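## Task

Press home every drive blank that carries a green sticker, until it bottoms out and clicks into its latch. Do not disturb blanks with any other sticker. The rack is free-standing: it must not tilt beyond a slight amount (more fails the task) and must finish in its original spot.

## Robot and tools

Robot: two arms, left_arm and right_arm, each a six-joint arm ending in a parallel two-finger gripper with a wrist camera. Bases (scene frame): left_arm at (-0.038, +0.313, +0.010) m, right_arm at (-0.033, -0.261, +0.034) m, both almost unrotated. Scene frame: origin at table-top height midway between the arms, +x out over the table, +y toward left_arm, +z up. A camera stand is bolted behind the arms.

Frames. Each arm reports end_effector_position (m) and end_effector_quat_wxyz in its own base frame. The reported point sits between the finger pads, roughly 1 cm short of the tips. Gripper +z points along the fingers; fingers open and close along gripper y. Fixed cameras and the table use the scene frame. Offsets in calls are taken along the axes of that arm's current Hand target, not the base or scene axes.

Row layout (used by execute_actions and move): a flat list of 14 numbers, each in [-1, 1]: left_arm dx, dy, dz, rx, ry, rz, opening, then right_arm dx, dy, dz, rx, ry, rz, opening. Always all 14, even if one arm stays still. dx..rz are an offset from that arm's Hand target as it stood when the action or move began; 1.0 equals 0.6 m of travel or 180 degrees of turn, and rx, ry, rz form a single rotation vector. Sending six zeros re-requests the current Hand target. Opening is absolute, not an offset: +1 fully open (0.094 m), -1 closed. A zero in the opening slot closes the gripper halfway, so repeat the present opening to keep it.

execute_actions(actions, cameras): actions is a list of actions; each action is a list of up to 15 rows, one per 1/30 s step, the last row held if fewer. Every row in an action is measured from that action's start pose, and each new action starts fresh from the Hand target, so repeating an offset adds more motion. An empty actions list returns state and all images. cameras: names, ["all"], or [] for none.

move(target, speed, blend, opening_speed, grip_force, blocking, cameras): straight-line paths to one row or a list of up to 15 rows; every row in the list counts from the same starting Hand targets. speed in m/s, 0.002 to 2.9 (default 0.25), one value or one per target. blend in metres rounds corners in a list (0 = stop at each). opening_speed, 0.2 or more per second on the -1..+1 scale. grip_force in newtons per pad, 10 to 50, persists until changed. blocking=false returns after about 0.5 s while motion continues. Paths don't avoid obstacles or the other arm, and all end together within 10 s. Steer around an arm's own base rather than close past it.

wait(seconds 0 to 10): lets time pass with commands held. stop(): brakes a running move. zoom_image(camera, region [x0,y0,x1,y1] pixels, at most 504x504): enlarges part of the latest image from cam_head_left, cam_head_right, cam_left_wrist or cam_right_wrist (each 672x504). read_manual: only licence text. finished_scene(scene): ends the current scene irrevocably; the goal must hold without the robot.

Order: look first (empty actions, zoom on stickers to tell colours apart), plan which blanks to press, approach each slowly along its slot axis, push until it stops and latches, retract, check the rack and images, then call finished_scene.

Results: robot state per arm including end_effector pose, Hand target (last commanded pose after clipping; next offsets start here), Tool commands, grip_measured (opening on the -1..+1 scale, reads a little wide when empty), Joint positions (last entry is finger opening in m), Joint velocities (a 'within noise' line means at rest), Joint torques (include the arm's weight; joints 1 to 3 wrap at ±28 N m), motor temperatures, and for move a 'move:' line such as done, off_target, moving, held or fault plus limits=paced or limits=held. Done means within 10 mm and 2 degrees; neither done nor off_target tells you about contact. Grippers often rest a few cm short of the command due to friction and weight; send the shortfall as a further offset. Orientation requests are clipped to 40 degrees from the current orientation per step.

Avoid: fast moves into contact and targets far beyond the contact point, which push hard; a pushed arm keeps pressing until you command its target back past the gripper. The rack is loose, so push gently and straight in, never sideways or from above, and don't let it slide or tip. Don't let anything fall off the table, don't let the grippers, wrist cameras or arms touch each other, and don't strain the camera cables. Long stretched holds or pressing toward unreachable poses heat motors: MOTOR HOT appears at 75 °C, at 90 °C the arm folds and idles for the rest of the scene, at 100 °C it drops. Thinking time lets the scene run on.

Each tool is called after "Emit:" as a command line: name --argument value for each argument, lists and objects as JSON in quotes; but a table of rows of numbers goes row by row, as --pt "numbers of a row", without its own name.

## Session

Emit:
execute_actions --actions '[]'

Scene clock: 0.00 s.
left_arm: end_effector_position=(+0.3036, +0.0464, +0.0662) grip_measured=+1.000 end_effector_quat_wxyz=(+0.228, -0.178, +0.957, -0.008) | right_arm: end_effector_position=(+0.2399, -0.0205, +0.0988) grip_measured=+1.000 end_effector_quat_wxyz=(+0.272, +0.082, +0.958, +0.034)
Joint positions: left_arm=[0.148 1.335 0.754 -0.53 -0.001 -0.219 0.094] | right_arm=[-0.173 0.913 0.611 -0.723 -0.111 0.03 0.094]
Joint velocities: within noise
Joint torques (N m): no reading
Motor temperatures (°C): left_arm=[32 33 37 30 34 31 33] | right_arm=[32 38 39 35 32 31 33]
Heat: left arm: 37 °C; right arm: 39 °C.
Hand target: left_arm +0.3082, +0.0488, +0.0748; +0.241, -0.179, +0.954, -0.007 | right_arm +0.2439, -0.0200, +0.1075; +0.286, +0.079, +0.954, +0.034
Tool commands: left_gripper/opening=+1.0 right_gripper/opening=+1.0

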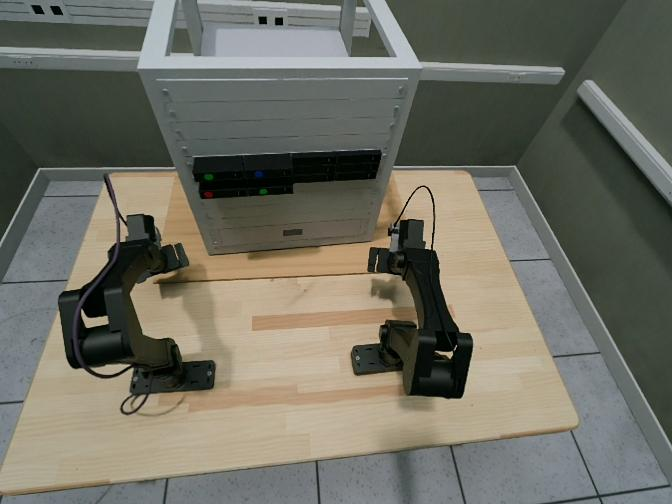

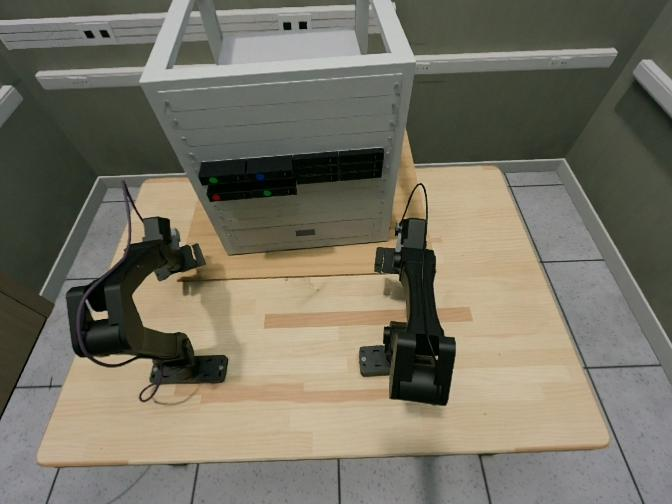

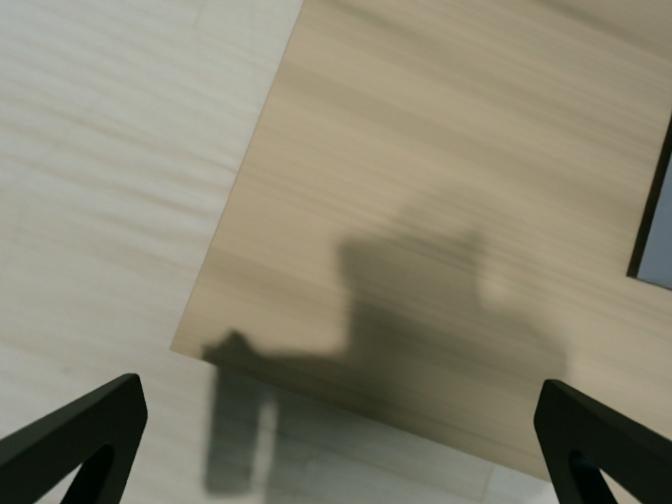

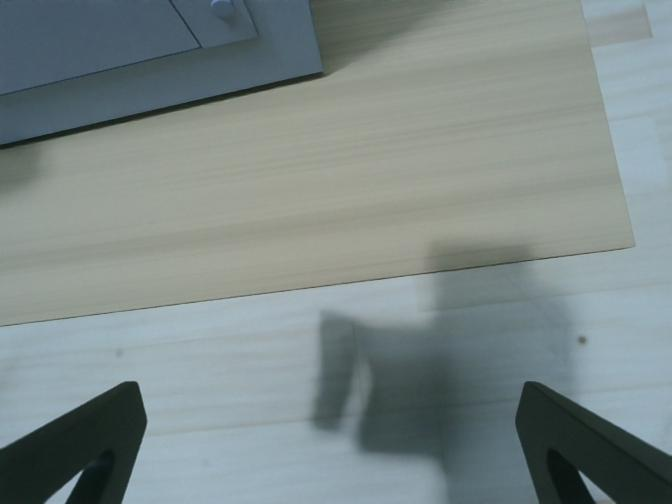

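Emit:
zoom_image --camera "cam_head_left" --region '[180, 130, 400, 260]'

Emit:
zoom_image --camera "cam_head_right" --region '[180, 130, 400, 260]'

Scaled by 2.291.

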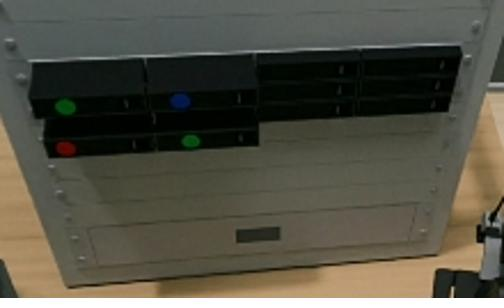

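Scaled by 2.291.

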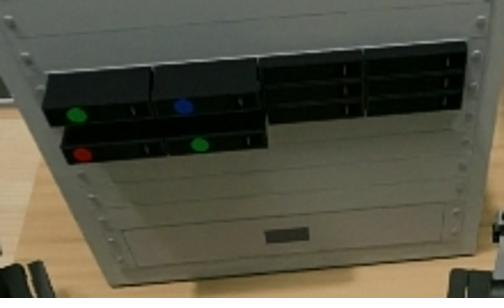

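Emit:
zoom_image --camera "cam_head_left" --region '[185, 140, 305, 210]'

Emit:
zoom_image --camera "cam_head_right" --region '[190, 140, 310, 210]'

Emit:
zoom_image --camera "cam_head_right" --region '[285, 140, 395, 205]'

Scaled by 4.200.

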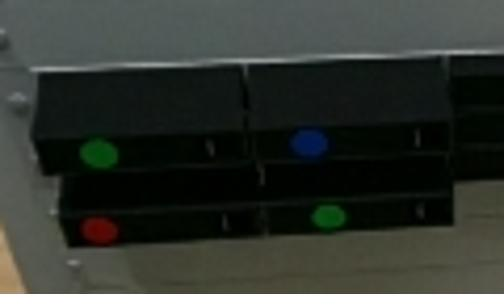

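Scaled by 4.200.

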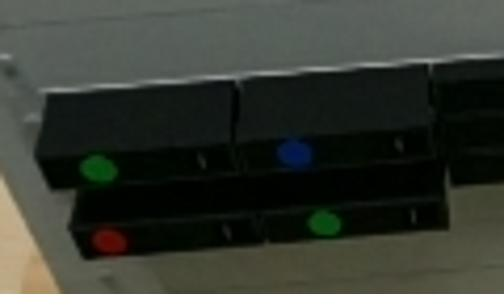

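Scaled by 4.582.

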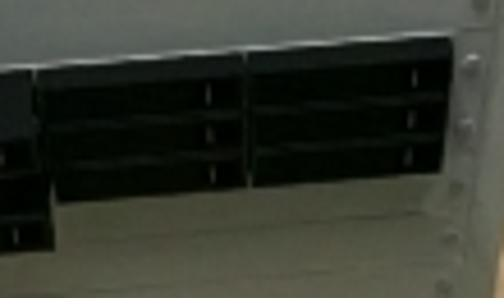

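Emit:
move --pt "0 0 0 0 0 0 1 -0.105 0.468 -0.262 -0.3113 -0.1404 0.3517 -1" --speed 0.2 --opening_speed 0.6 --cameras '["all"]'

Scene clock: 45.53 s.
left_arm: end_effector_position=(+0.3036, +0.0464, +0.0662) grip_measured=+1.000 end_effector_quat_wxyz=(+0.228, -0.178, +0.957, -0.008) | right_arm: end_effector_position=(+0.2448, +0.2444, +0.2890) grip_measured=-0.978 end_effector_quat_wxyz=(+0.410, +0.407, +0.593, +0.560)
Joint positions: left_arm=[0.148 1.335 0.754 -0.53 -0.001 -0.219 0.094] | right_arm=[1.182 1.014 0.601 0.36 0.844 1.58 0.001]
Joint torques (N m): left_arm=[-0.18 -5.98 7.92 1.24 -0.01 0.03] | right_arm=[0.4 -1.51 8.77 1.52 0.15 -0.08]
Heat: left arm: 38 °C; right arm: 42 °C.
Hand target: left_arm +0.3082, +0.0488, +0.0748; +0.241, -0.179, +0.954, -0.007 | right_arm +0.2460, +0.2428, +0.3036; +0.413, +0.414, +0.574, +0.573
Off the commanded pose: left_arm 0.010 m, 2 deg | right_arm 0.015 m, 3 deg.
move: off_target (right_arm)
camera_calibration:
cam_right_wrist: T_world_to_cam=[[-0.0215543, -0.0647918, -0.997666, 0.307974], [-0.695856, 0.717487, -0.0315623, 0.0418223], [0.717857, 0.693552, -0.0605507, -0.233738], [0, 0, 0, 1]] pos_world=[0.203531, 0.152056, 0.294422]

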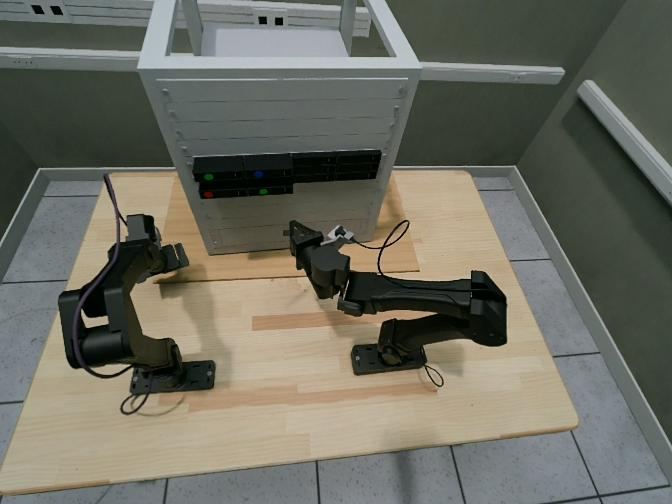

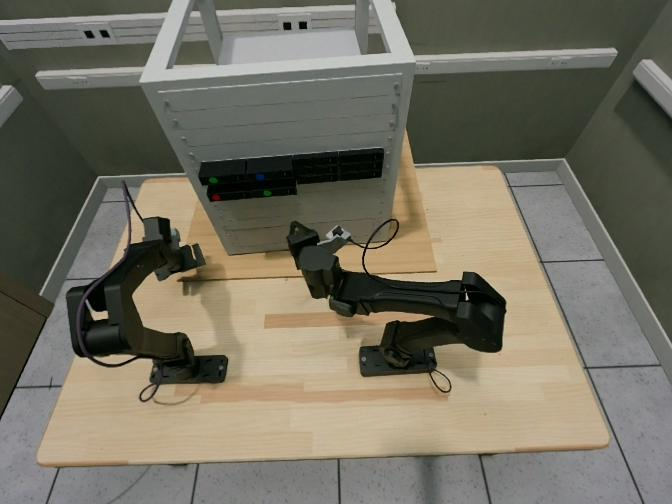

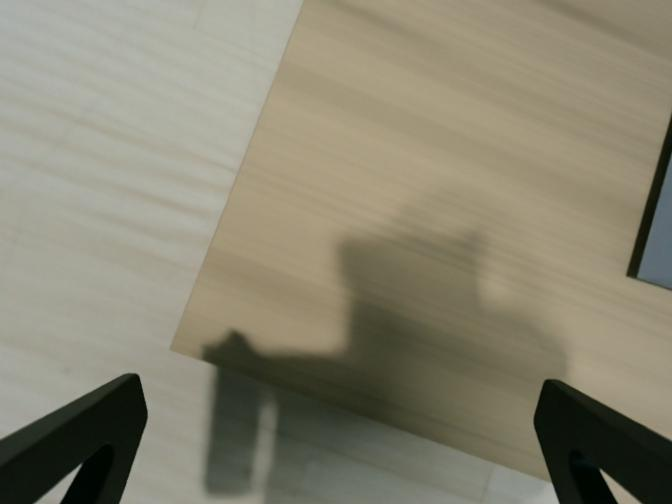

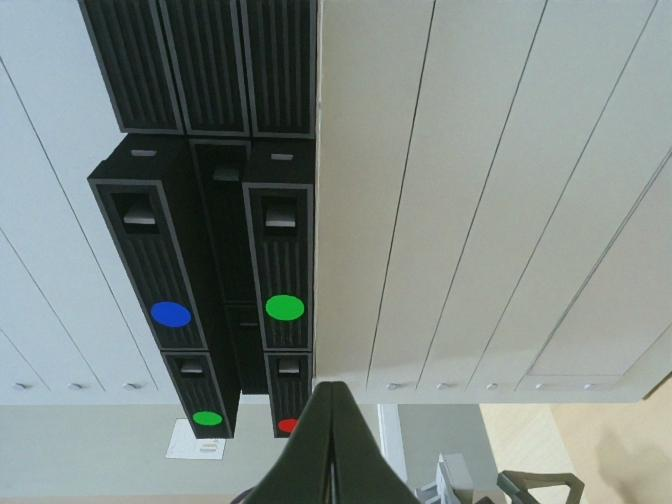

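Emit:
zoom_image --camera "cam_right_wrist" --region '[70, 0, 330, 200]'

Emit:
zoom_image --camera "cam_right_wrist" --region '[70, 200, 330, 450]'

Scaled by 1.938.

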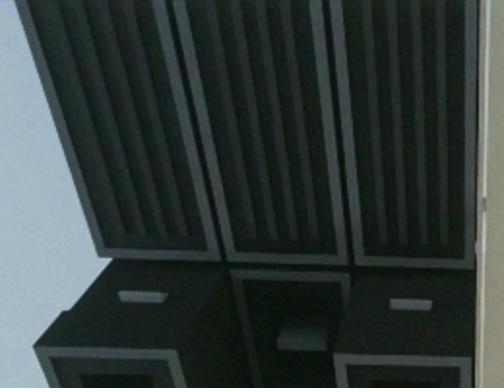

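Scaled by 1.938.

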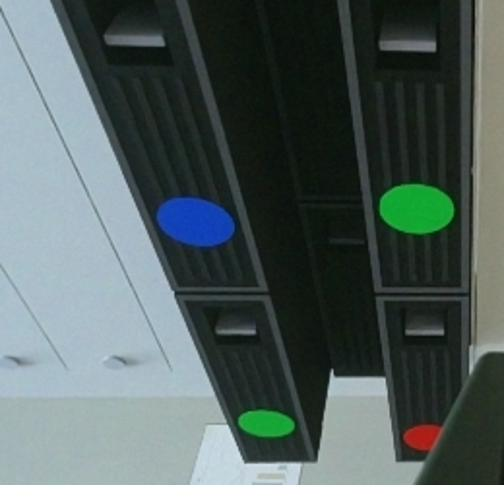

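Emit:
zoom_image --camera "cam_right_wrist" --region '[80, 110, 340, 210]'

Emit:
zoom_image --camera "cam_right_wrist" --region '[150, 320, 330, 450]'

Scaled by 1.938.

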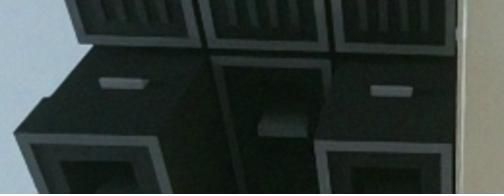

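Scaled by 2.800.

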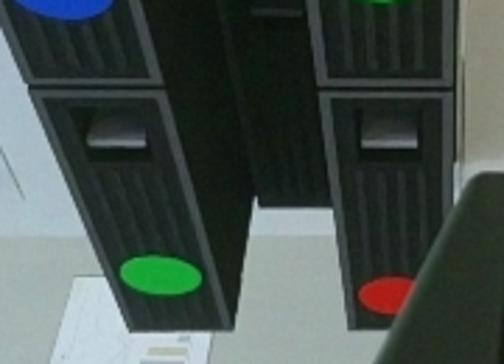

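Emit:
move --pt "0 0 0 0 0 0 1 0.040 0.0327 0.1064 0 0 0 -1" --speed 0.1 --cameras '["cam_right_wrist","cam_head_right"]'

Scene clock: 61.90 s.
left_arm: end_effector_position=(+0.3036, +0.0464, +0.0662) grip_measured=+1.000 end_effector_quat_wxyz=(+0.228, -0.178, +0.957, -0.008) | right_arm: end_effector_position=(+0.2970, +0.2815, +0.2989) grip_measured=-0.978 end_effector_quat_wxyz=(+0.415, +0.415, +0.595, +0.549)
Joint positions: left_arm=[0.148 1.335 0.754 -0.53 -0.001 -0.219 0.094] | right_arm=[1.059 1.274 0.803 0.399 0.743 1.58 0.001]
Joint torques (N m): left_arm=[-0.05 -6.17 7.83 1.2 -0.01 0] | right_arm=[-0.35 -3.74 10.63 1.57 -0.06 -0.09]
Heat: left arm: 38 °C; right arm: 42 °C.
Hand target: left_arm +0.3082, +0.0488, +0.0748; +0.241, -0.179, +0.954, -0.007 | right_arm +0.2990, +0.2857, +0.3232; +0.413, +0.414, +0.574, +0.573
Off the commanded pose: left_arm 0.010 m, 2 deg | right_arm 0.025 m, 4 deg.
move: off_target (right_arm)
camera_calibration:
cam_right_wrist: T_world_to_cam=[[-0.036563, -0.0774477, -0.996326, 0.32898], [-0.679934, 0.732575, -0.0319935, 0.0429943], [0.732361, 0.676266, -0.0794445, -0.290226], [0, 0, 0, 1]] pos_world=[0.253812, 0.190252, 0.30609]
Images, in order (width x height): cam_head_right 672x504, cam_right_wrist 672x504.

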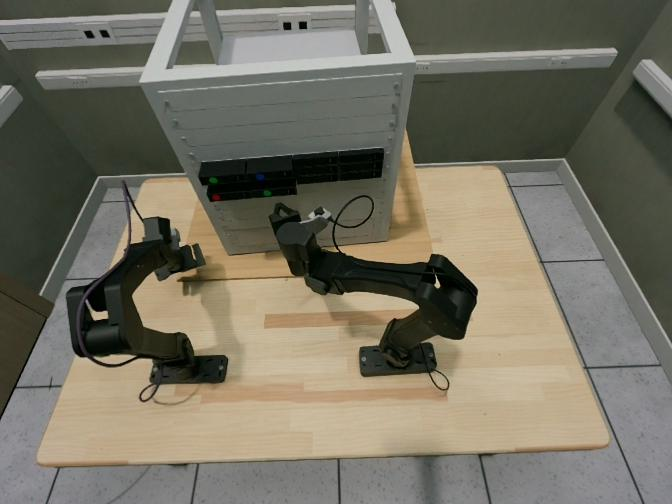

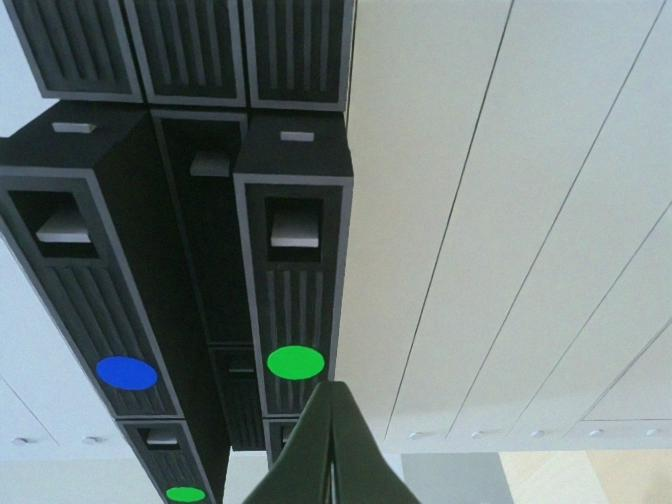

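Emit:
move --pt "0 0 0 0 0 0 1 0.0095 0.020 0.0032 0 0 0 -1" --speed 0.06 --cameras '["cam_right_wrist"]'

Scene clock: 67.17 s.
left_arm: end_effector_position=(+0.3036, +0.0464, +0.0662) grip_measured=+1.000 end_effector_quat_wxyz=(+0.228, -0.178, +0.957, -0.008) | right_arm: end_effector_position=(+0.3003, +0.2874, +0.3208) grip_measured=-0.978 end_effector_quat_wxyz=(+0.413, +0.417, +0.579, +0.565)
Joint positions: left_arm=[0.148 1.335 0.754 -0.53 -0.001 -0.219 0.094] | right_arm=[1.059 1.289 0.864 0.399 0.743 1.58 0.001]
Joint torques (N m): left_arm=[-0.02 -6.11 7.72 1.23 -0.02 0.05] | right_arm=[0.31 -3.85 10.55 1.14 0.02 -0.11]
Motor temperatures (°C): left_arm=[31 34 38 32 34 31 33] | right_arm=[32 38 42 40 31 31 34]
Heat: left arm: 38 °C; right arm: 42 °C.
Hand target: left_arm +0.3082, +0.0488, +0.0748; +0.241, -0.179, +0.954, -0.007 | right_arm +0.2990, +0.2917, +0.3352; +0.413, +0.414, +0.574, +0.573
Off the commanded pose: left_arm 0.010 m, 2 deg | right_arm 0.015 m, 1 deg.
move: off_target (right_arm)
camera_calibration:
cam_right_wrist: T_world_to_cam=[[-0.01408, -0.0374064, -0.999201, 0.333941], [-0.679648, 0.73332, -0.0178757, 0.0367749], [0.733403, 0.678853, -0.0357483, -0.30992], [0, 0, 0, 1]] pos_world=[0.256992, 0.195914, 0.323252]
Images, in order (width x height): cam_right_wrist 672x504.

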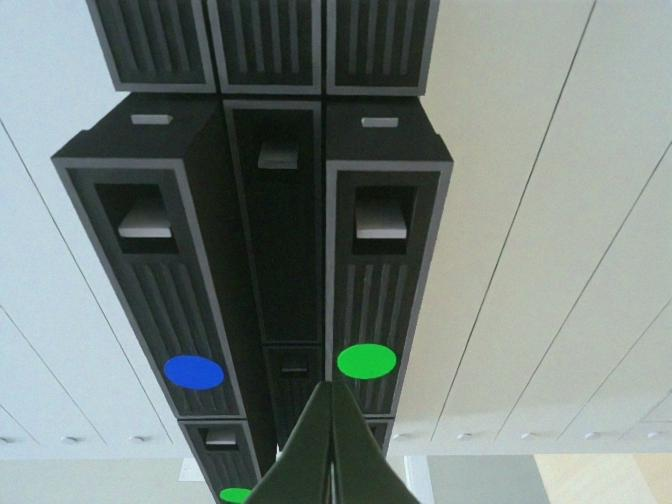

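Emit:
move --pt "0 0 0 0 0 0 1 0.0047 -0.0195 0.0244 0 0 0 -1" --speed 0.06 --cameras '["cam_right_wrist"]'

Scene clock: 73.23 s.
left_arm: end_effector_position=(+0.3036, +0.0464, +0.0662) grip_measured=+1.000 end_effector_quat_wxyz=(+0.228, -0.178, +0.957, -0.008) | right_arm: end_effector_position=(+0.3100, +0.2954, +0.3012) grip_measured=-0.978 end_effector_quat_wxyz=(+0.415, +0.415, +0.594, +0.550)
Joint positions: left_arm=[0.148 1.335 0.754 -0.53 -0.001 -0.219 0.094] | right_arm=[1.042 1.349 0.864 0.416 0.726 1.58 0.001]
Joint torques (N m): left_arm=[0.06 -6.19 7.77 1.2 0 0.04] | right_arm=[-0.38 -4.45 10.11 1.58 -0.05 -0.08]
Heat: left arm: 38 °C; right arm: 42 °C.
Hand target: left_arm +0.3082, +0.0488, +0.0748; +0.241, -0.179, +0.954, -0.007 | right_arm +0.3120, +0.2990, +0.3235; +0.413, +0.414, +0.574, +0.573
Off the commanded pose: left_arm 0.010 m, 2 deg | right_arm 0.023 m, 4 deg.
move: off_target (right_arm)
camera_calibration:
cam_right_wrist: T_world_to_cam=[[-0.0359263, -0.0739634, -0.996614, 0.331618], [-0.68038, 0.732253, -0.0298173, 0.0413036], [0.731978, 0.677005, -0.0766304, -0.30984], [0, 0, 0, 1]] pos_world=[0.266812, 0.204046, 0.307983]
Images, in order (width x height): cam_right_wrist 672x504.

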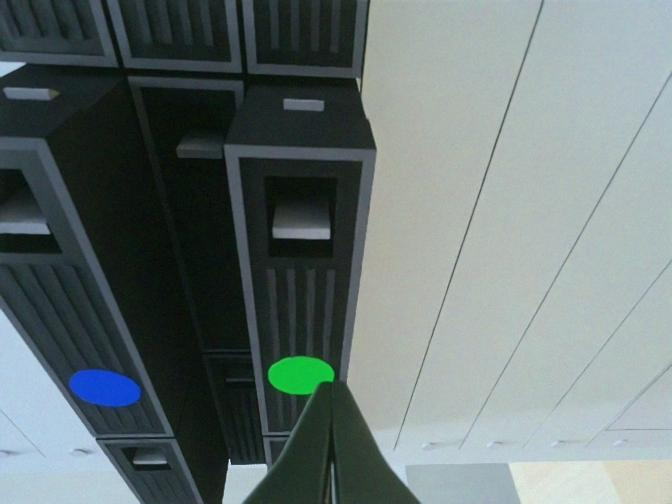

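Emit:
move --pt "0 0 0 0 0 0 1 0 0.010 0 0 0 0 -1" --speed 0.05 --cameras '["cam_right_wrist"]'

Scene clock: 77.73 s.
left_arm: end_effector_position=(+0.3036, +0.0464, +0.0662) grip_measured=+1.000 end_effector_quat_wxyz=(+0.228, -0.178, +0.957, -0.008) | right_arm: end_effector_position=(+0.3107, +0.2966, +0.3094) grip_measured=-0.978 end_effector_quat_wxyz=(+0.414, +0.416, +0.588, +0.557)
Joint positions: left_arm=[0.148 1.335 0.754 -0.53 -0.001 -0.219 0.094] | right_arm=[1.042 1.349 0.883 0.416 0.726 1.58 0.001]
Joint torques (N m): left_arm=[0.06 -5.93 7.76 1.22 0.04 -0.04] | right_arm=[-0.47 -4.79 10.43 1.33 -0.07 -0.09]
Heat: left arm: 38 °C; right arm: 43 °C.
Hand target: left_arm +0.3082, +0.0488, +0.0748; +0.241, -0.179, +0.954, -0.007 | right_arm +0.3120, +0.2991, +0.3295; +0.413, +0.414, +0.574, +0.573
Off the commanded pose: left_arm 0.010 m, 2 deg | right_arm 0.020 m, 3 deg.
move: off_target (right_arm)
camera_calibration:
cam_right_wrist: T_world_to_cam=[[-0.0266797, -0.058129, -0.997953, 0.332845], [-0.680444, 0.732391, -0.0244692, 0.0394802], [0.732314, 0.678398, -0.0590935, -0.316476], [0, 0, 0, 1]] pos_world=[0.267504, 0.205129, 0.314428]
Images, in order (width x height): cam_right_wrist 672x504.

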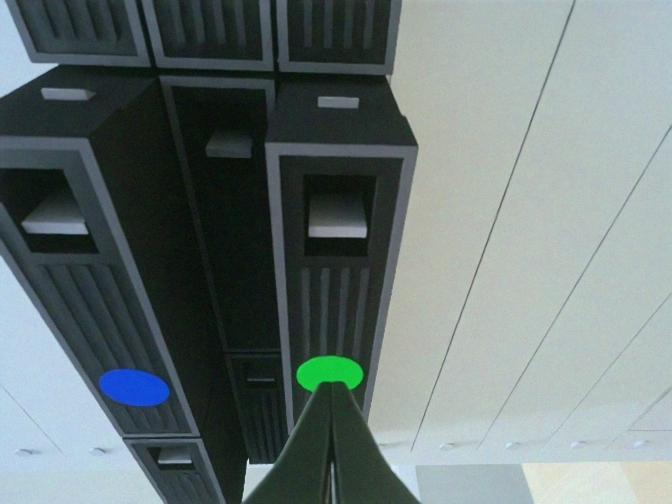

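Emit:
move --pt "0 0 0 0 0 0 1 -0.0095 0.0067 0.032 0 0 0 -1" --speed 0.03 --cameras '["cam_right_wrist","cam_head_right"]'

Scene clock: 80.40 s.
left_arm: end_effector_position=(+0.3036, +0.0464, +0.0662) grip_measured=+1.000 end_effector_quat_wxyz=(+0.228, -0.178, +0.957, -0.008) | right_arm: end_effector_position=(+0.3281, +0.2981, +0.3159) grip_measured=-0.978 end_effector_quat_wxyz=(+0.411, +0.415, +0.585, +0.562)
Joint positions: left_arm=[0.148 1.335 0.754 -0.53 -0.001 -0.219 0.094] | right_arm=[0.99 1.384 0.929 0.416 0.668 1.58 0.001]
Joint torques (N m): left_arm=[-0.01 -6.02 7.72 1.19 0.01 0.03] | right_arm=[-0.44 -4.68 10.66 1.29 -0.08 -0.07]
Heat: left arm: 38 °C; right arm: 43 °C.
Hand target: left_arm +0.3082, +0.0488, +0.0748; +0.241, -0.179, +0.954, -0.007 | right_arm +0.3321, +0.2997, +0.3335; +0.413, +0.414, +0.574, +0.573
Off the commanded pose: left_arm 0.010 m, 2 deg | right_arm 0.018 m, 2 deg.
move: off_target (right_arm)
camera_calibration:
cam_right_wrist: T_world_to_cam=[[-0.0228293, -0.0478111, -0.998595, 0.335735], [-0.684289, 0.728956, -0.0192573, 0.0510037], [0.728853, 0.682889, -0.0493582, -0.333184], [0, 0, 0, 1]] pos_world=[0.285408, 0.2064, 0.3198]
Images, in order (width x height): cam_head_right 672x504, cam_right_wrist 672x504.

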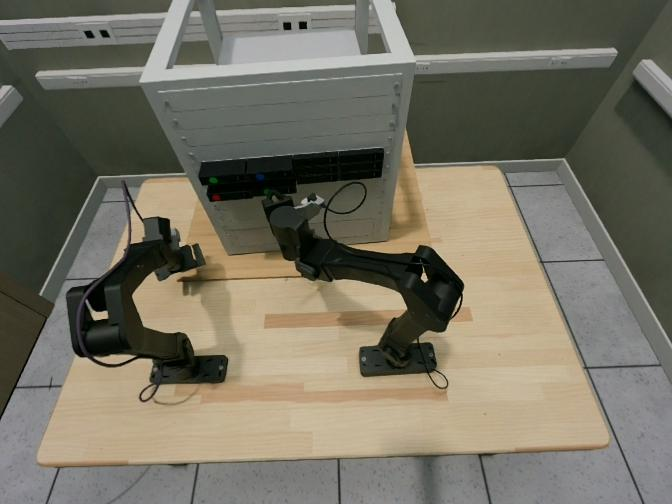

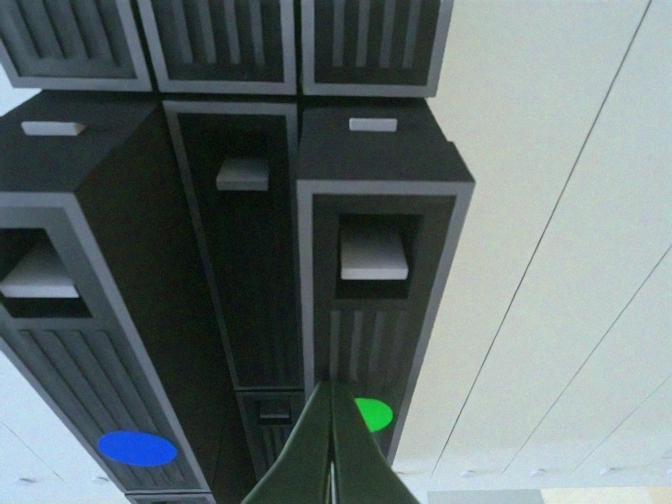

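Emit:
move --pt "0 0 0 0 0 0 1 -0.0071 -0.006 0.024 0 0 0 -1" --speed 0.03 --cameras '["cam_right_wrist","cam_head_right"]'

Scene clock: 83.70 s.
left_arm: end_effector_position=(+0.3036, +0.0464, +0.0662) grip_measured=+1.000 end_effector_quat_wxyz=(+0.228, -0.178, +0.957, -0.008) | right_arm: end_effector_position=(+0.3423, +0.2985, +0.3082) grip_measured=-0.978 end_effector_quat_wxyz=(+0.410, +0.416, +0.593, +0.555)
Joint positions: left_arm=[0.148 1.335 0.754 -0.53 -0.001 -0.219 0.094] | right_arm=[0.95 1.421 0.946 0.416 0.627 1.58 0.001]
Joint torques (N m): left_arm=[0.03 -6.01 7.8 1.16 0.02 0.02] | right_arm=[-0.47 -5.19 10.77 1.51 -0.06 -0.08]
Heat: left arm: 38 °C; right arm: 44 °C.
Hand target: left_arm +0.3082, +0.0488, +0.0748; +0.241, -0.179, +0.954, -0.007 | right_arm +0.3471, +0.3002, +0.3299; +0.413, +0.414, +0.574, +0.573
Off the commanded pose: left_arm 0.010 m, 2 deg | right_arm 0.022 m, 3 deg.
move: off_target (right_arm)
camera_calibration:
cam_right_wrist: T_world_to_cam=[[-0.0356951, -0.0631611, -0.997365, 0.336903], [-0.685187, 0.728047, -0.0215833, 0.0615736], [0.727492, 0.682611, -0.0692649, -0.33747], [0, 0, 0, 1]] pos_world=[0.299722, 0.206811, 0.313969]
Images, in order (width x height): cam_head_right 672x504, cam_right_wrist 672x504.

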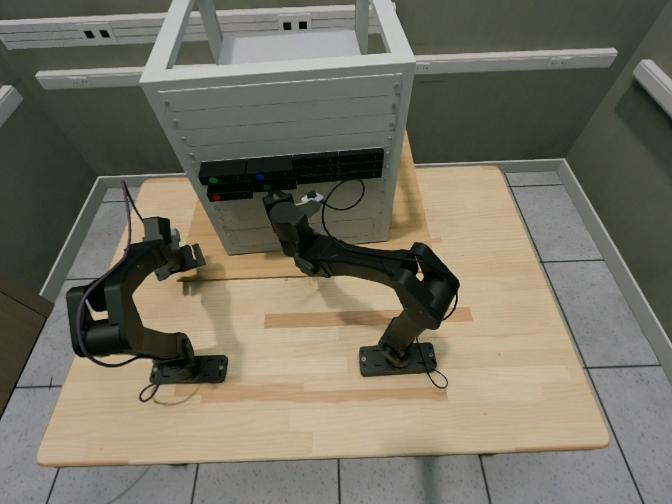

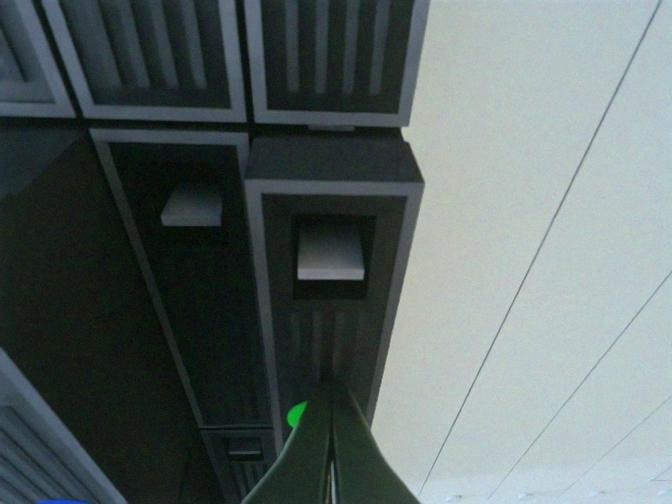

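Emit:
move --pt "0 0 0 0 0 0 1 -0.0057 0.002 0.0192 0 0 0 -1" --speed 0.02 --cameras '["cam_right_wrist","cam_head_right"]'

Scene clock: 86.10 s.
left_arm: end_effector_position=(+0.3036, +0.0464, +0.0662) grip_measured=+1.000 end_effector_quat_wxyz=(+0.228, -0.178, +0.957, -0.008) | right_arm: end_effector_position=(+0.3531, +0.3000, +0.3090) grip_measured=-0.978 end_effector_quat_wxyz=(+0.409, +0.415, +0.593, +0.555)
Joint positions: left_arm=[0.148 1.335 0.754 -0.53 -0.001 -0.219 0.094] | right_arm=[0.922 1.449 0.973 0.416 0.596 1.58 0.001]
Joint torques (N m): left_arm=[0.02 -6.11 7.73 1.18 0.03 0.01] | right_arm=[-0.54 -5.24 10.84 1.53 -0.1 -0.08]
Heat: left arm: 38 °C; right arm: 44 °C.
Hand target: left_arm +0.3082, +0.0488, +0.0748; +0.241, -0.179, +0.954, -0.007 | right_arm +0.3591, +0.3006, +0.3310; +0.413, +0.414, +0.574, +0.573
Off the commanded pose: left_arm 0.010 m, 2 deg | right_arm 0.023 m, 3 deg.
move: off_target (right_arm)
camera_calibration:
cam_right_wrist: T_world_to_cam=[[-0.0369336, -0.062168, -0.997382, 0.338372], [-0.687558, 0.72586, -0.0197831, 0.0688161], [0.72519, 0.685027, -0.0695527, -0.346137], [0, 0, 0, 1]] pos_world=[0.310827, 0.208198, 0.314773]
Images, in order (width x height): cam_head_right 672x504, cam_right_wrist 672x504.

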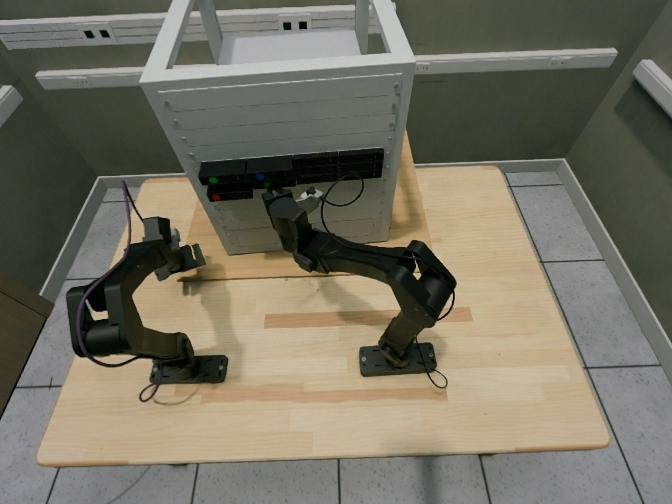

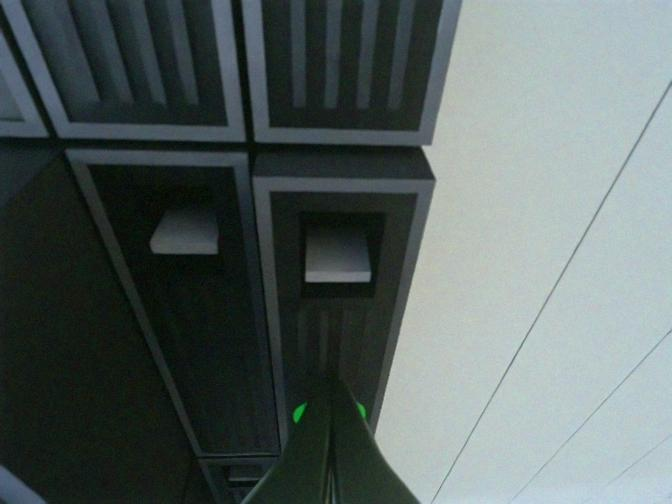

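Emit:
move --pt "0 0 0 0 0 0 1 -0.0038 0.001 0.0128 0 0 0 -1" --speed 0.02 --cameras '["cam_right_wrist"]'

Scene clock: 89.93 s.
left_arm: end_effector_position=(+0.3036, +0.0464, +0.0662) grip_measured=+1.000 end_effector_quat_wxyz=(+0.228, -0.178, +0.957, -0.008) | right_arm: end_effector_position=(+0.3585, +0.3008, +0.3093) grip_measured=-0.978 end_effector_quat_wxyz=(+0.408, +0.415, +0.594, +0.556)
Joint positions: left_arm=[0.148 1.335 0.754 -0.53 -0.001 -0.219 0.094] | right_arm=[0.909 1.462 0.987 0.416 0.579 1.58 0.001]
Joint torques (N m): left_arm=[0.03 -6.05 7.69 1.18 0.02 -0.03] | right_arm=[-0.91 -4.9 11.18 1.53 -0.11 -0.09]
Heat: left arm: 38 °C; right arm: 45 °C.
Hand target: left_arm +0.3082, +0.0488, +0.0748; +0.241, -0.179, +0.954, -0.007 | right_arm +0.3671, +0.3009, +0.3316; +0.413, +0.414, +0.574, +0.573
Off the commanded pose: left_arm 0.010 m, 2 deg | right_arm 0.024 m, 3 deg.
move: off_target (right_arm)
camera_calibration:
cam_right_wrist: T_world_to_cam=[[-0.0375797, -0.0616834, -0.997388, 0.339028], [-0.689737, 0.723816, -0.0187764, 0.0729756], [0.723084, 0.68723, -0.0697461, -0.350385], [0, 0, 0, 1]] pos_world=[0.316432, 0.208887, 0.315075]
Images, in order (width x height): cam_right_wrist 672x504.

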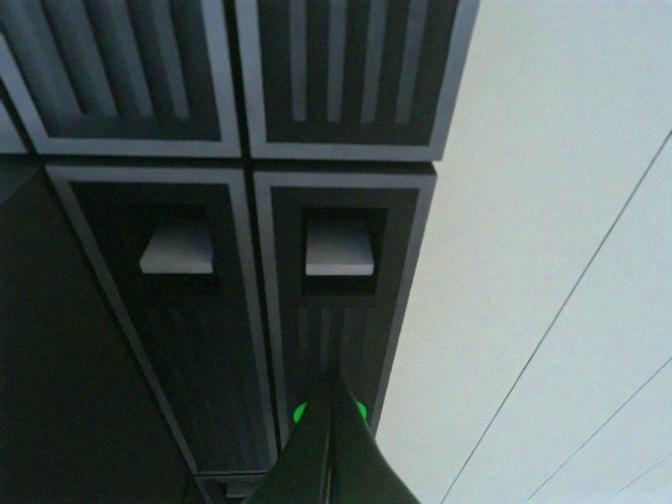

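Emit:
move --pt "0 0 0 0 0 0 1 -0.0038 0.001 0.0128 0 0 0 -1" --speed 0.02 --cameras '["cam_right_wrist","cam_head_right"]'

Scene clock: 92.27 s.
left_arm: end_effector_position=(+0.3036, +0.0464, +0.0662) grip_measured=+1.000 end_effector_quat_wxyz=(+0.228, -0.178, +0.957, -0.008) | right_arm: end_effector_position=(+0.3588, +0.3030, +0.3100) grip_measured=-0.978 end_effector_quat_wxyz=(+0.405, +0.412, +0.595, +0.559)
Joint positions: left_arm=[0.148 1.335 0.754 -0.53 -0.001 -0.219 0.094] | right_arm=[0.907 1.465 0.992 0.416 0.568 1.58 0.001]
Joint torques (N m): left_arm=[0.01 -6.09 7.79 1.21 -0.02 0.01] | right_arm=[-2.26 -3.86 12.34 1.53 -0.17 -0.08]
Heat: left arm: 38 °C; right arm: 45 °C.
Hand target: left_arm +0.3082, +0.0488, +0.0748; +0.241, -0.179, +0.954, -0.007 | right_arm +0.3751, +0.3011, +0.3322; +0.413, +0.414, +0.574, +0.573
Off the commanded pose: left_arm 0.010 m, 2 deg | right_arm 0.028 m, 3 deg.
move: off_target (right_arm)
camera_calibration:
cam_right_wrist: T_world_to_cam=[[-0.0365516, -0.0604544, -0.997501, 0.339132], [-0.697094, 0.716756, -0.0178959, 0.0761637], [0.716047, 0.694698, -0.068341, -0.352292], [0, 0, 0, 1]] pos_world=[0.317747, 0.210648, 0.315571]
Images, in order (width x height): cam_head_right 672x504, cam_right_wrist 672x504.

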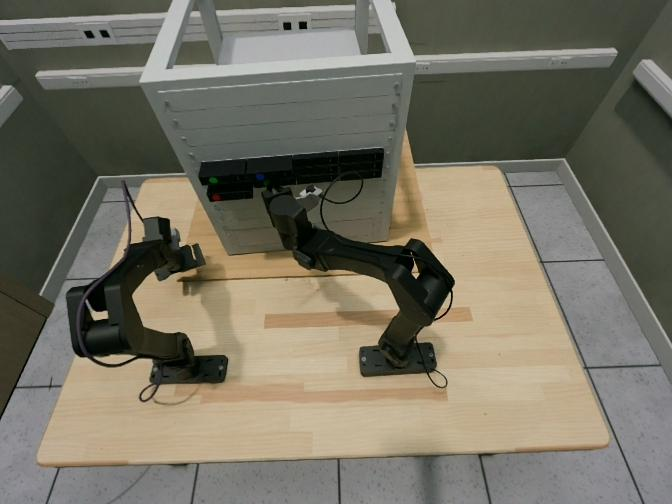

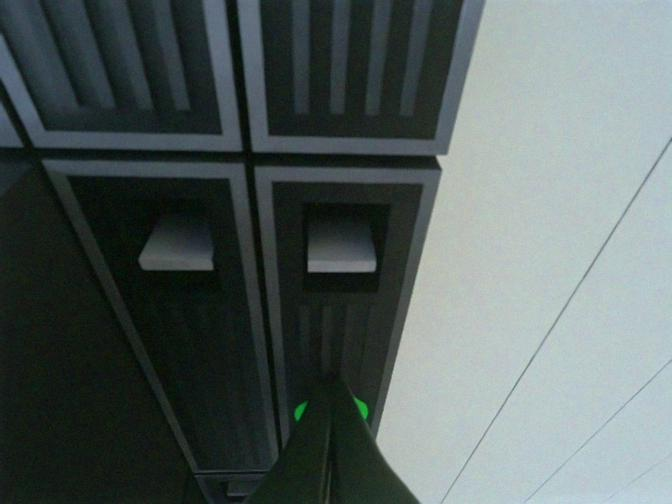

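Emit:
move --pt "0 0 0 0 0 0 1 -0.0068 0.001 0.0120 0 0 0 -1" --speed 0.02 --cameras '["cam_right_wrist"]'

Scene clock: 96.20 s.
left_arm: end_effector_position=(+0.3036, +0.0464, +0.0662) grip_measured=+1.000 end_effector_quat_wxyz=(+0.228, -0.178, +0.957, -0.008) | right_arm: end_effector_position=(+0.3594, +0.3029, +0.3100) grip_measured=-0.978 end_effector_quat_wxyz=(+0.404, +0.411, +0.596, +0.559)
Joint positions: left_arm=[0.148 1.335 0.754 -0.53 -0.001 -0.219 0.094] | right_arm=[0.904 1.465 0.992 0.416 0.562 1.58 0.001]
Joint torques (N m): left_arm=[0.03 -6.11 7.68 1.15 -0.01 0] | right_arm=[-3.67 -2.93 13.3 1.52 -0.32 -0.08]
Heat: left arm: 38 °C; right arm: 46 °C.
Hand target: left_arm +0.3082, +0.0488, +0.0748; +0.241, -0.179, +0.954, -0.007 | right_arm +0.3832, +0.2995, +0.3328; +0.413, +0.414, +0.574, +0.573
Off the commanded pose: left_arm 0.010 m, 2 deg | right_arm 0.033 m, 3 deg.
move: off_target (right_arm)
camera_calibration:
cam_right_wrist: T_world_to_cam=[[-0.036665, -0.0602582, -0.997509, 0.33914], [-0.69901, 0.714898, -0.0174928, 0.0778206], [0.714171, 0.696628, -0.0683328, -0.352463], [0, 0, 0, 1]] pos_world=[0.318551, 0.210338, 0.315572]
Images, in order (width x height): cam_right_wrist 672x504.

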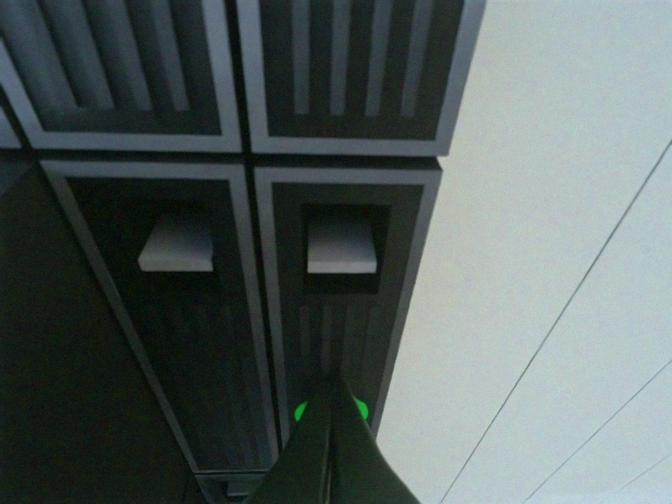

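Emit:
zoom_image --camera "cam_right_wrist" --region '[20, 120, 460, 310]'

Scaled by 1.145.

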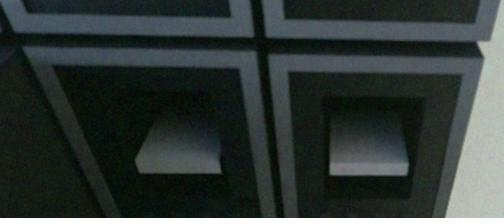

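Emit:
move --pt "0 0 0 0 0 0 1 -0.0068 0.001 0.0160 0 0 0 -1" --speed 0.02 --cameras '["cam_right_wrist"]'

Scene clock: 99.50 s.
left_arm: end_effector_position=(+0.3036, +0.0464, +0.0662) grip_measured=+1.000 end_effector_quat_wxyz=(+0.228, -0.178, +0.957, -0.008) | right_arm: end_effector_position=(+0.3590, +0.3125, +0.3127) grip_measured=-0.978 end_effector_quat_wxyz=(+0.386, +0.395, +0.606, +0.573)
Joint positions: left_arm=[0.148 1.335 0.754 -0.53 -0.001 -0.219 0.094] | right_arm=[0.895 1.472 1.004 0.416 0.494 1.58 0.001]
Joint torques (N m): left_arm=[-0.01 -6.01 7.84 1.19 0 -0.03] | right_arm=[-4.81 -2.14 13.76 1.56 0.12 -0.09]
Motor temperatures (°C): left_arm=[31 34 38 32 33 31 33] | right_arm=[32 38 47 42 31 31 35]
Heat: left arm: 38 °C; right arm: 47 °C.
Hand target: left_arm +0.3082, +0.0488, +0.0748; +0.241, -0.179, +0.954, -0.007 | right_arm +0.3936, +0.2987, +0.3334; +0.413, +0.414, +0.574, +0.573
Off the commanded pose: left_arm 0.010 m, 2 deg | right_arm 0.043 m, 5 deg.
move: off_target (right_arm)
camera_calibration:
cam_right_wrist: T_world_to_cam=[[-0.0322998, -0.0552637, -0.997949, 0.339392], [-0.739396, 0.673138, -0.0133451, 0.0969807], [0.672495, 0.737449, -0.062604, -0.358325], [0, 0, 0, 1]] pos_world=[0.323641, 0.217721, 0.317557]
Images, in order (width x height): cam_right_wrist 672x504.

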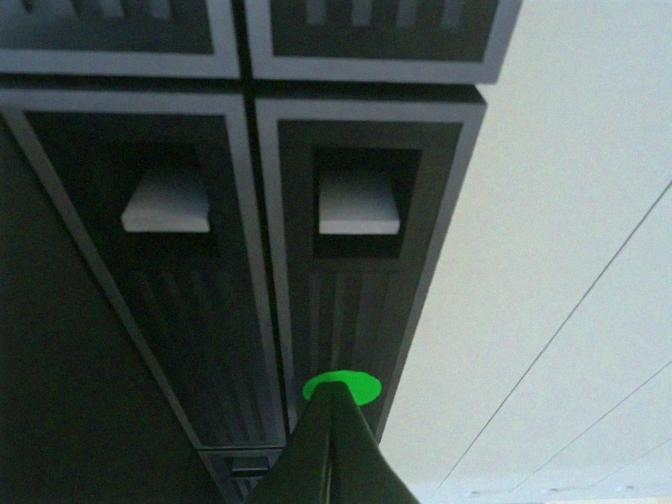

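Emit:
zoom_image --camera "cam_right_wrist" --region '[0, 50, 252, 239]'

Emit:
zoom_image --camera "cam_right_wrist" --region '[240, 50, 500, 239]'

Scaled by 2.000.

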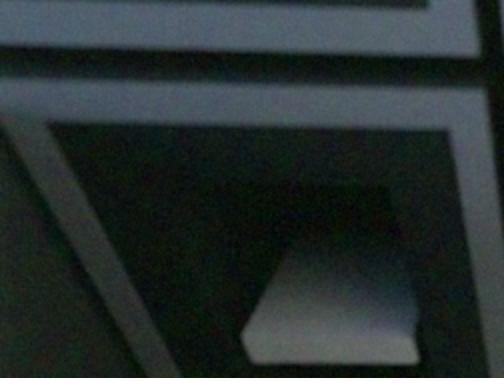

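Scaled by 1.938.

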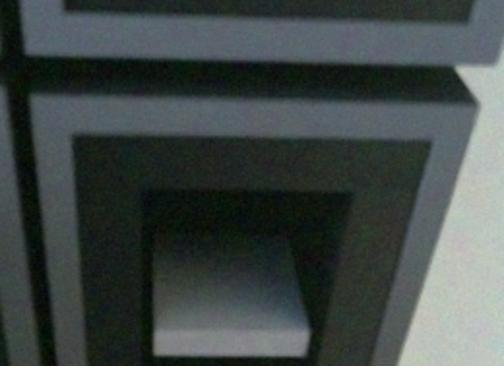

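Emit:
move --pt "0 0 0 0 0 0 1 0.0276 -0.005 -0.0762 0 0 0 -1" --pt "0 0 0 0 0 0 1 0.0276 -0.005 -0.0762 0 -0.0911 0 -1" --speed 0.08 --blend 0.01 --cameras '["cam_right_wrist","cam_head_right"]'

Scene clock: 109.43 s.
left_arm: end_effector_position=(+0.3036, +0.0464, +0.0662) grip_measured=+1.000 end_effector_quat_wxyz=(+0.228, -0.178, +0.957, -0.008) | right_arm: end_effector_position=(+0.3443, +0.2977, +0.3121) grip_measured=-0.978 end_effector_quat_wxyz=(+0.491, +0.485, +0.531, +0.492)
Joint positions: left_arm=[0.148 1.335 0.754 -0.53 -0.001 -0.219 0.094] | right_arm=[1.051 1.561 1.081 0.416 1.003 1.58 0.001]
Joint torques (N m): left_arm=[-0.01 -6.02 7.94 1.2 0.04 0.02] | right_arm=[0.54 -6.16 10.3 1.43 0.17 -0.07]
Heat: left arm: 38 °C; right arm: 47 °C.
Hand target: left_arm +0.3082, +0.0488, +0.0748; +0.241, -0.179, +0.954, -0.007 | right_arm +0.3450, +0.3000, +0.3305; +0.491, +0.491, +0.509, +0.509
Off the commanded pose: left_arm 0.010 m, 2 deg | right_arm 0.019 m, 3 deg.
move: off_target (right_arm)
camera_calibration:
cam_right_wrist: T_world_to_cam=[[-0.0370168, -0.0694045, -0.996902, 0.34308], [-0.461936, 0.885795, -0.0445167, -0.0530648], [0.88614, 0.458857, -0.0648497, -0.327467], [0, 0, 0, 1]] pos_world=[0.278369, 0.221077, 0.318418]
Images, in order (width x height): cam_head_right 672x504, cam_right_wrist 672x504.

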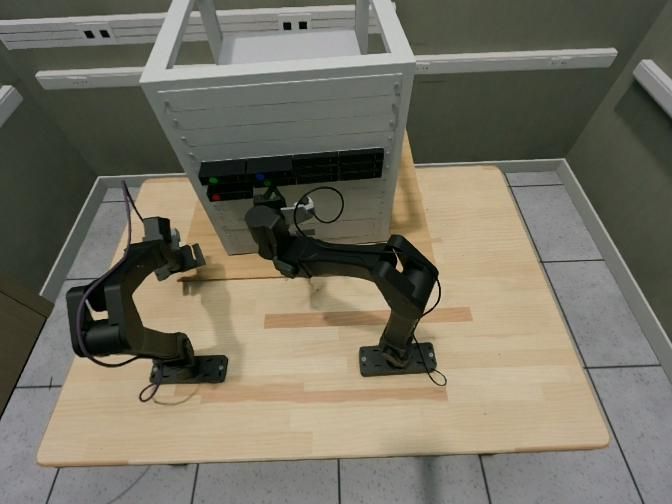

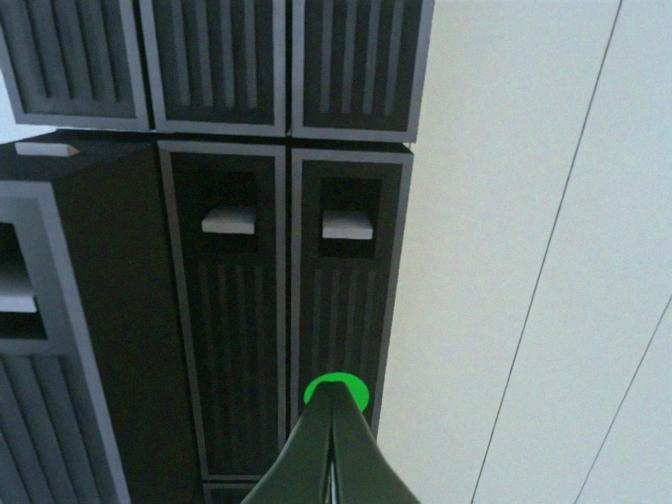

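Emit:
zoom_image --camera "cam_right_wrist" --region '[140, 90, 440, 260]'

Scaled by 1.680.

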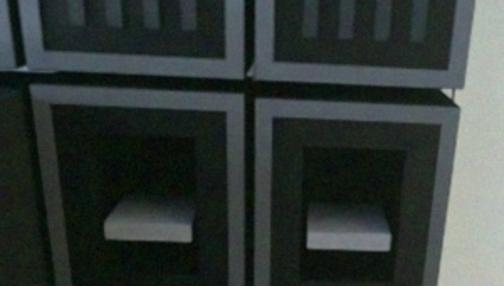

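Emit:
move --pt "0 0 0 0 0 0 1 0 0 0.05 0 0 0 -1" --speed 0.04 --cameras '["cam_right_wrist"]'

Scene clock: 113.77 s.
left_arm: end_effector_position=(+0.3036, +0.0464, +0.0662) grip_measured=+1.000 end_effector_quat_wxyz=(+0.228, -0.178, +0.957, -0.008) | right_arm: end_effector_position=(+0.3600, +0.2999, +0.3120) grip_measured=-0.978 end_effector_quat_wxyz=(+0.492, +0.488, +0.528, +0.490)
Joint positions: left_arm=[0.148 1.335 0.754 -0.53 -0.001 -0.219 0.094] | right_arm=[1.018 1.603 1.124 0.418 0.979 1.58 0.001]
Joint torques (N m): left_arm=[-0.03 -5.91 7.62 1.19 -0.02 0.04] | right_arm=[-2.1 -5.19 11.69 1.43 -0.3 -0.09]
Heat: left arm: 38 °C; right arm: 47 °C.
Hand target: left_arm +0.3082, +0.0488, +0.0748; +0.241, -0.179, +0.954, -0.007 | right_arm +0.3750, +0.3011, +0.3304; +0.491, +0.491, +0.509, +0.509
Off the commanded pose: left_arm 0.010 m, 2 deg | right_arm 0.024 m, 3 deg.
move: off_target (right_arm)
camera_calibration:
cam_right_wrist: T_world_to_cam=[[-0.0381766, -0.0669441, -0.997026, 0.343363], [-0.4533, 0.890348, -0.0424243, -0.0528815], [0.89054, 0.450332, -0.0643362, -0.341623], [0, 0, 0, 1]] pos_world=[0.293367, 0.223913, 0.31812]
Images, in order (width x height): cam_right_wrist 672x504.

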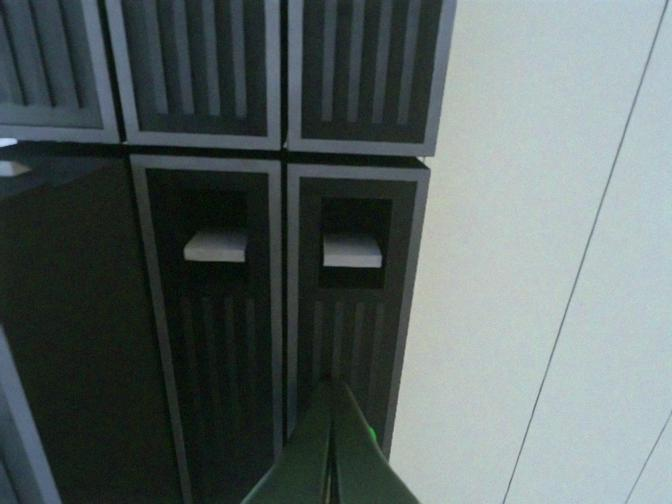

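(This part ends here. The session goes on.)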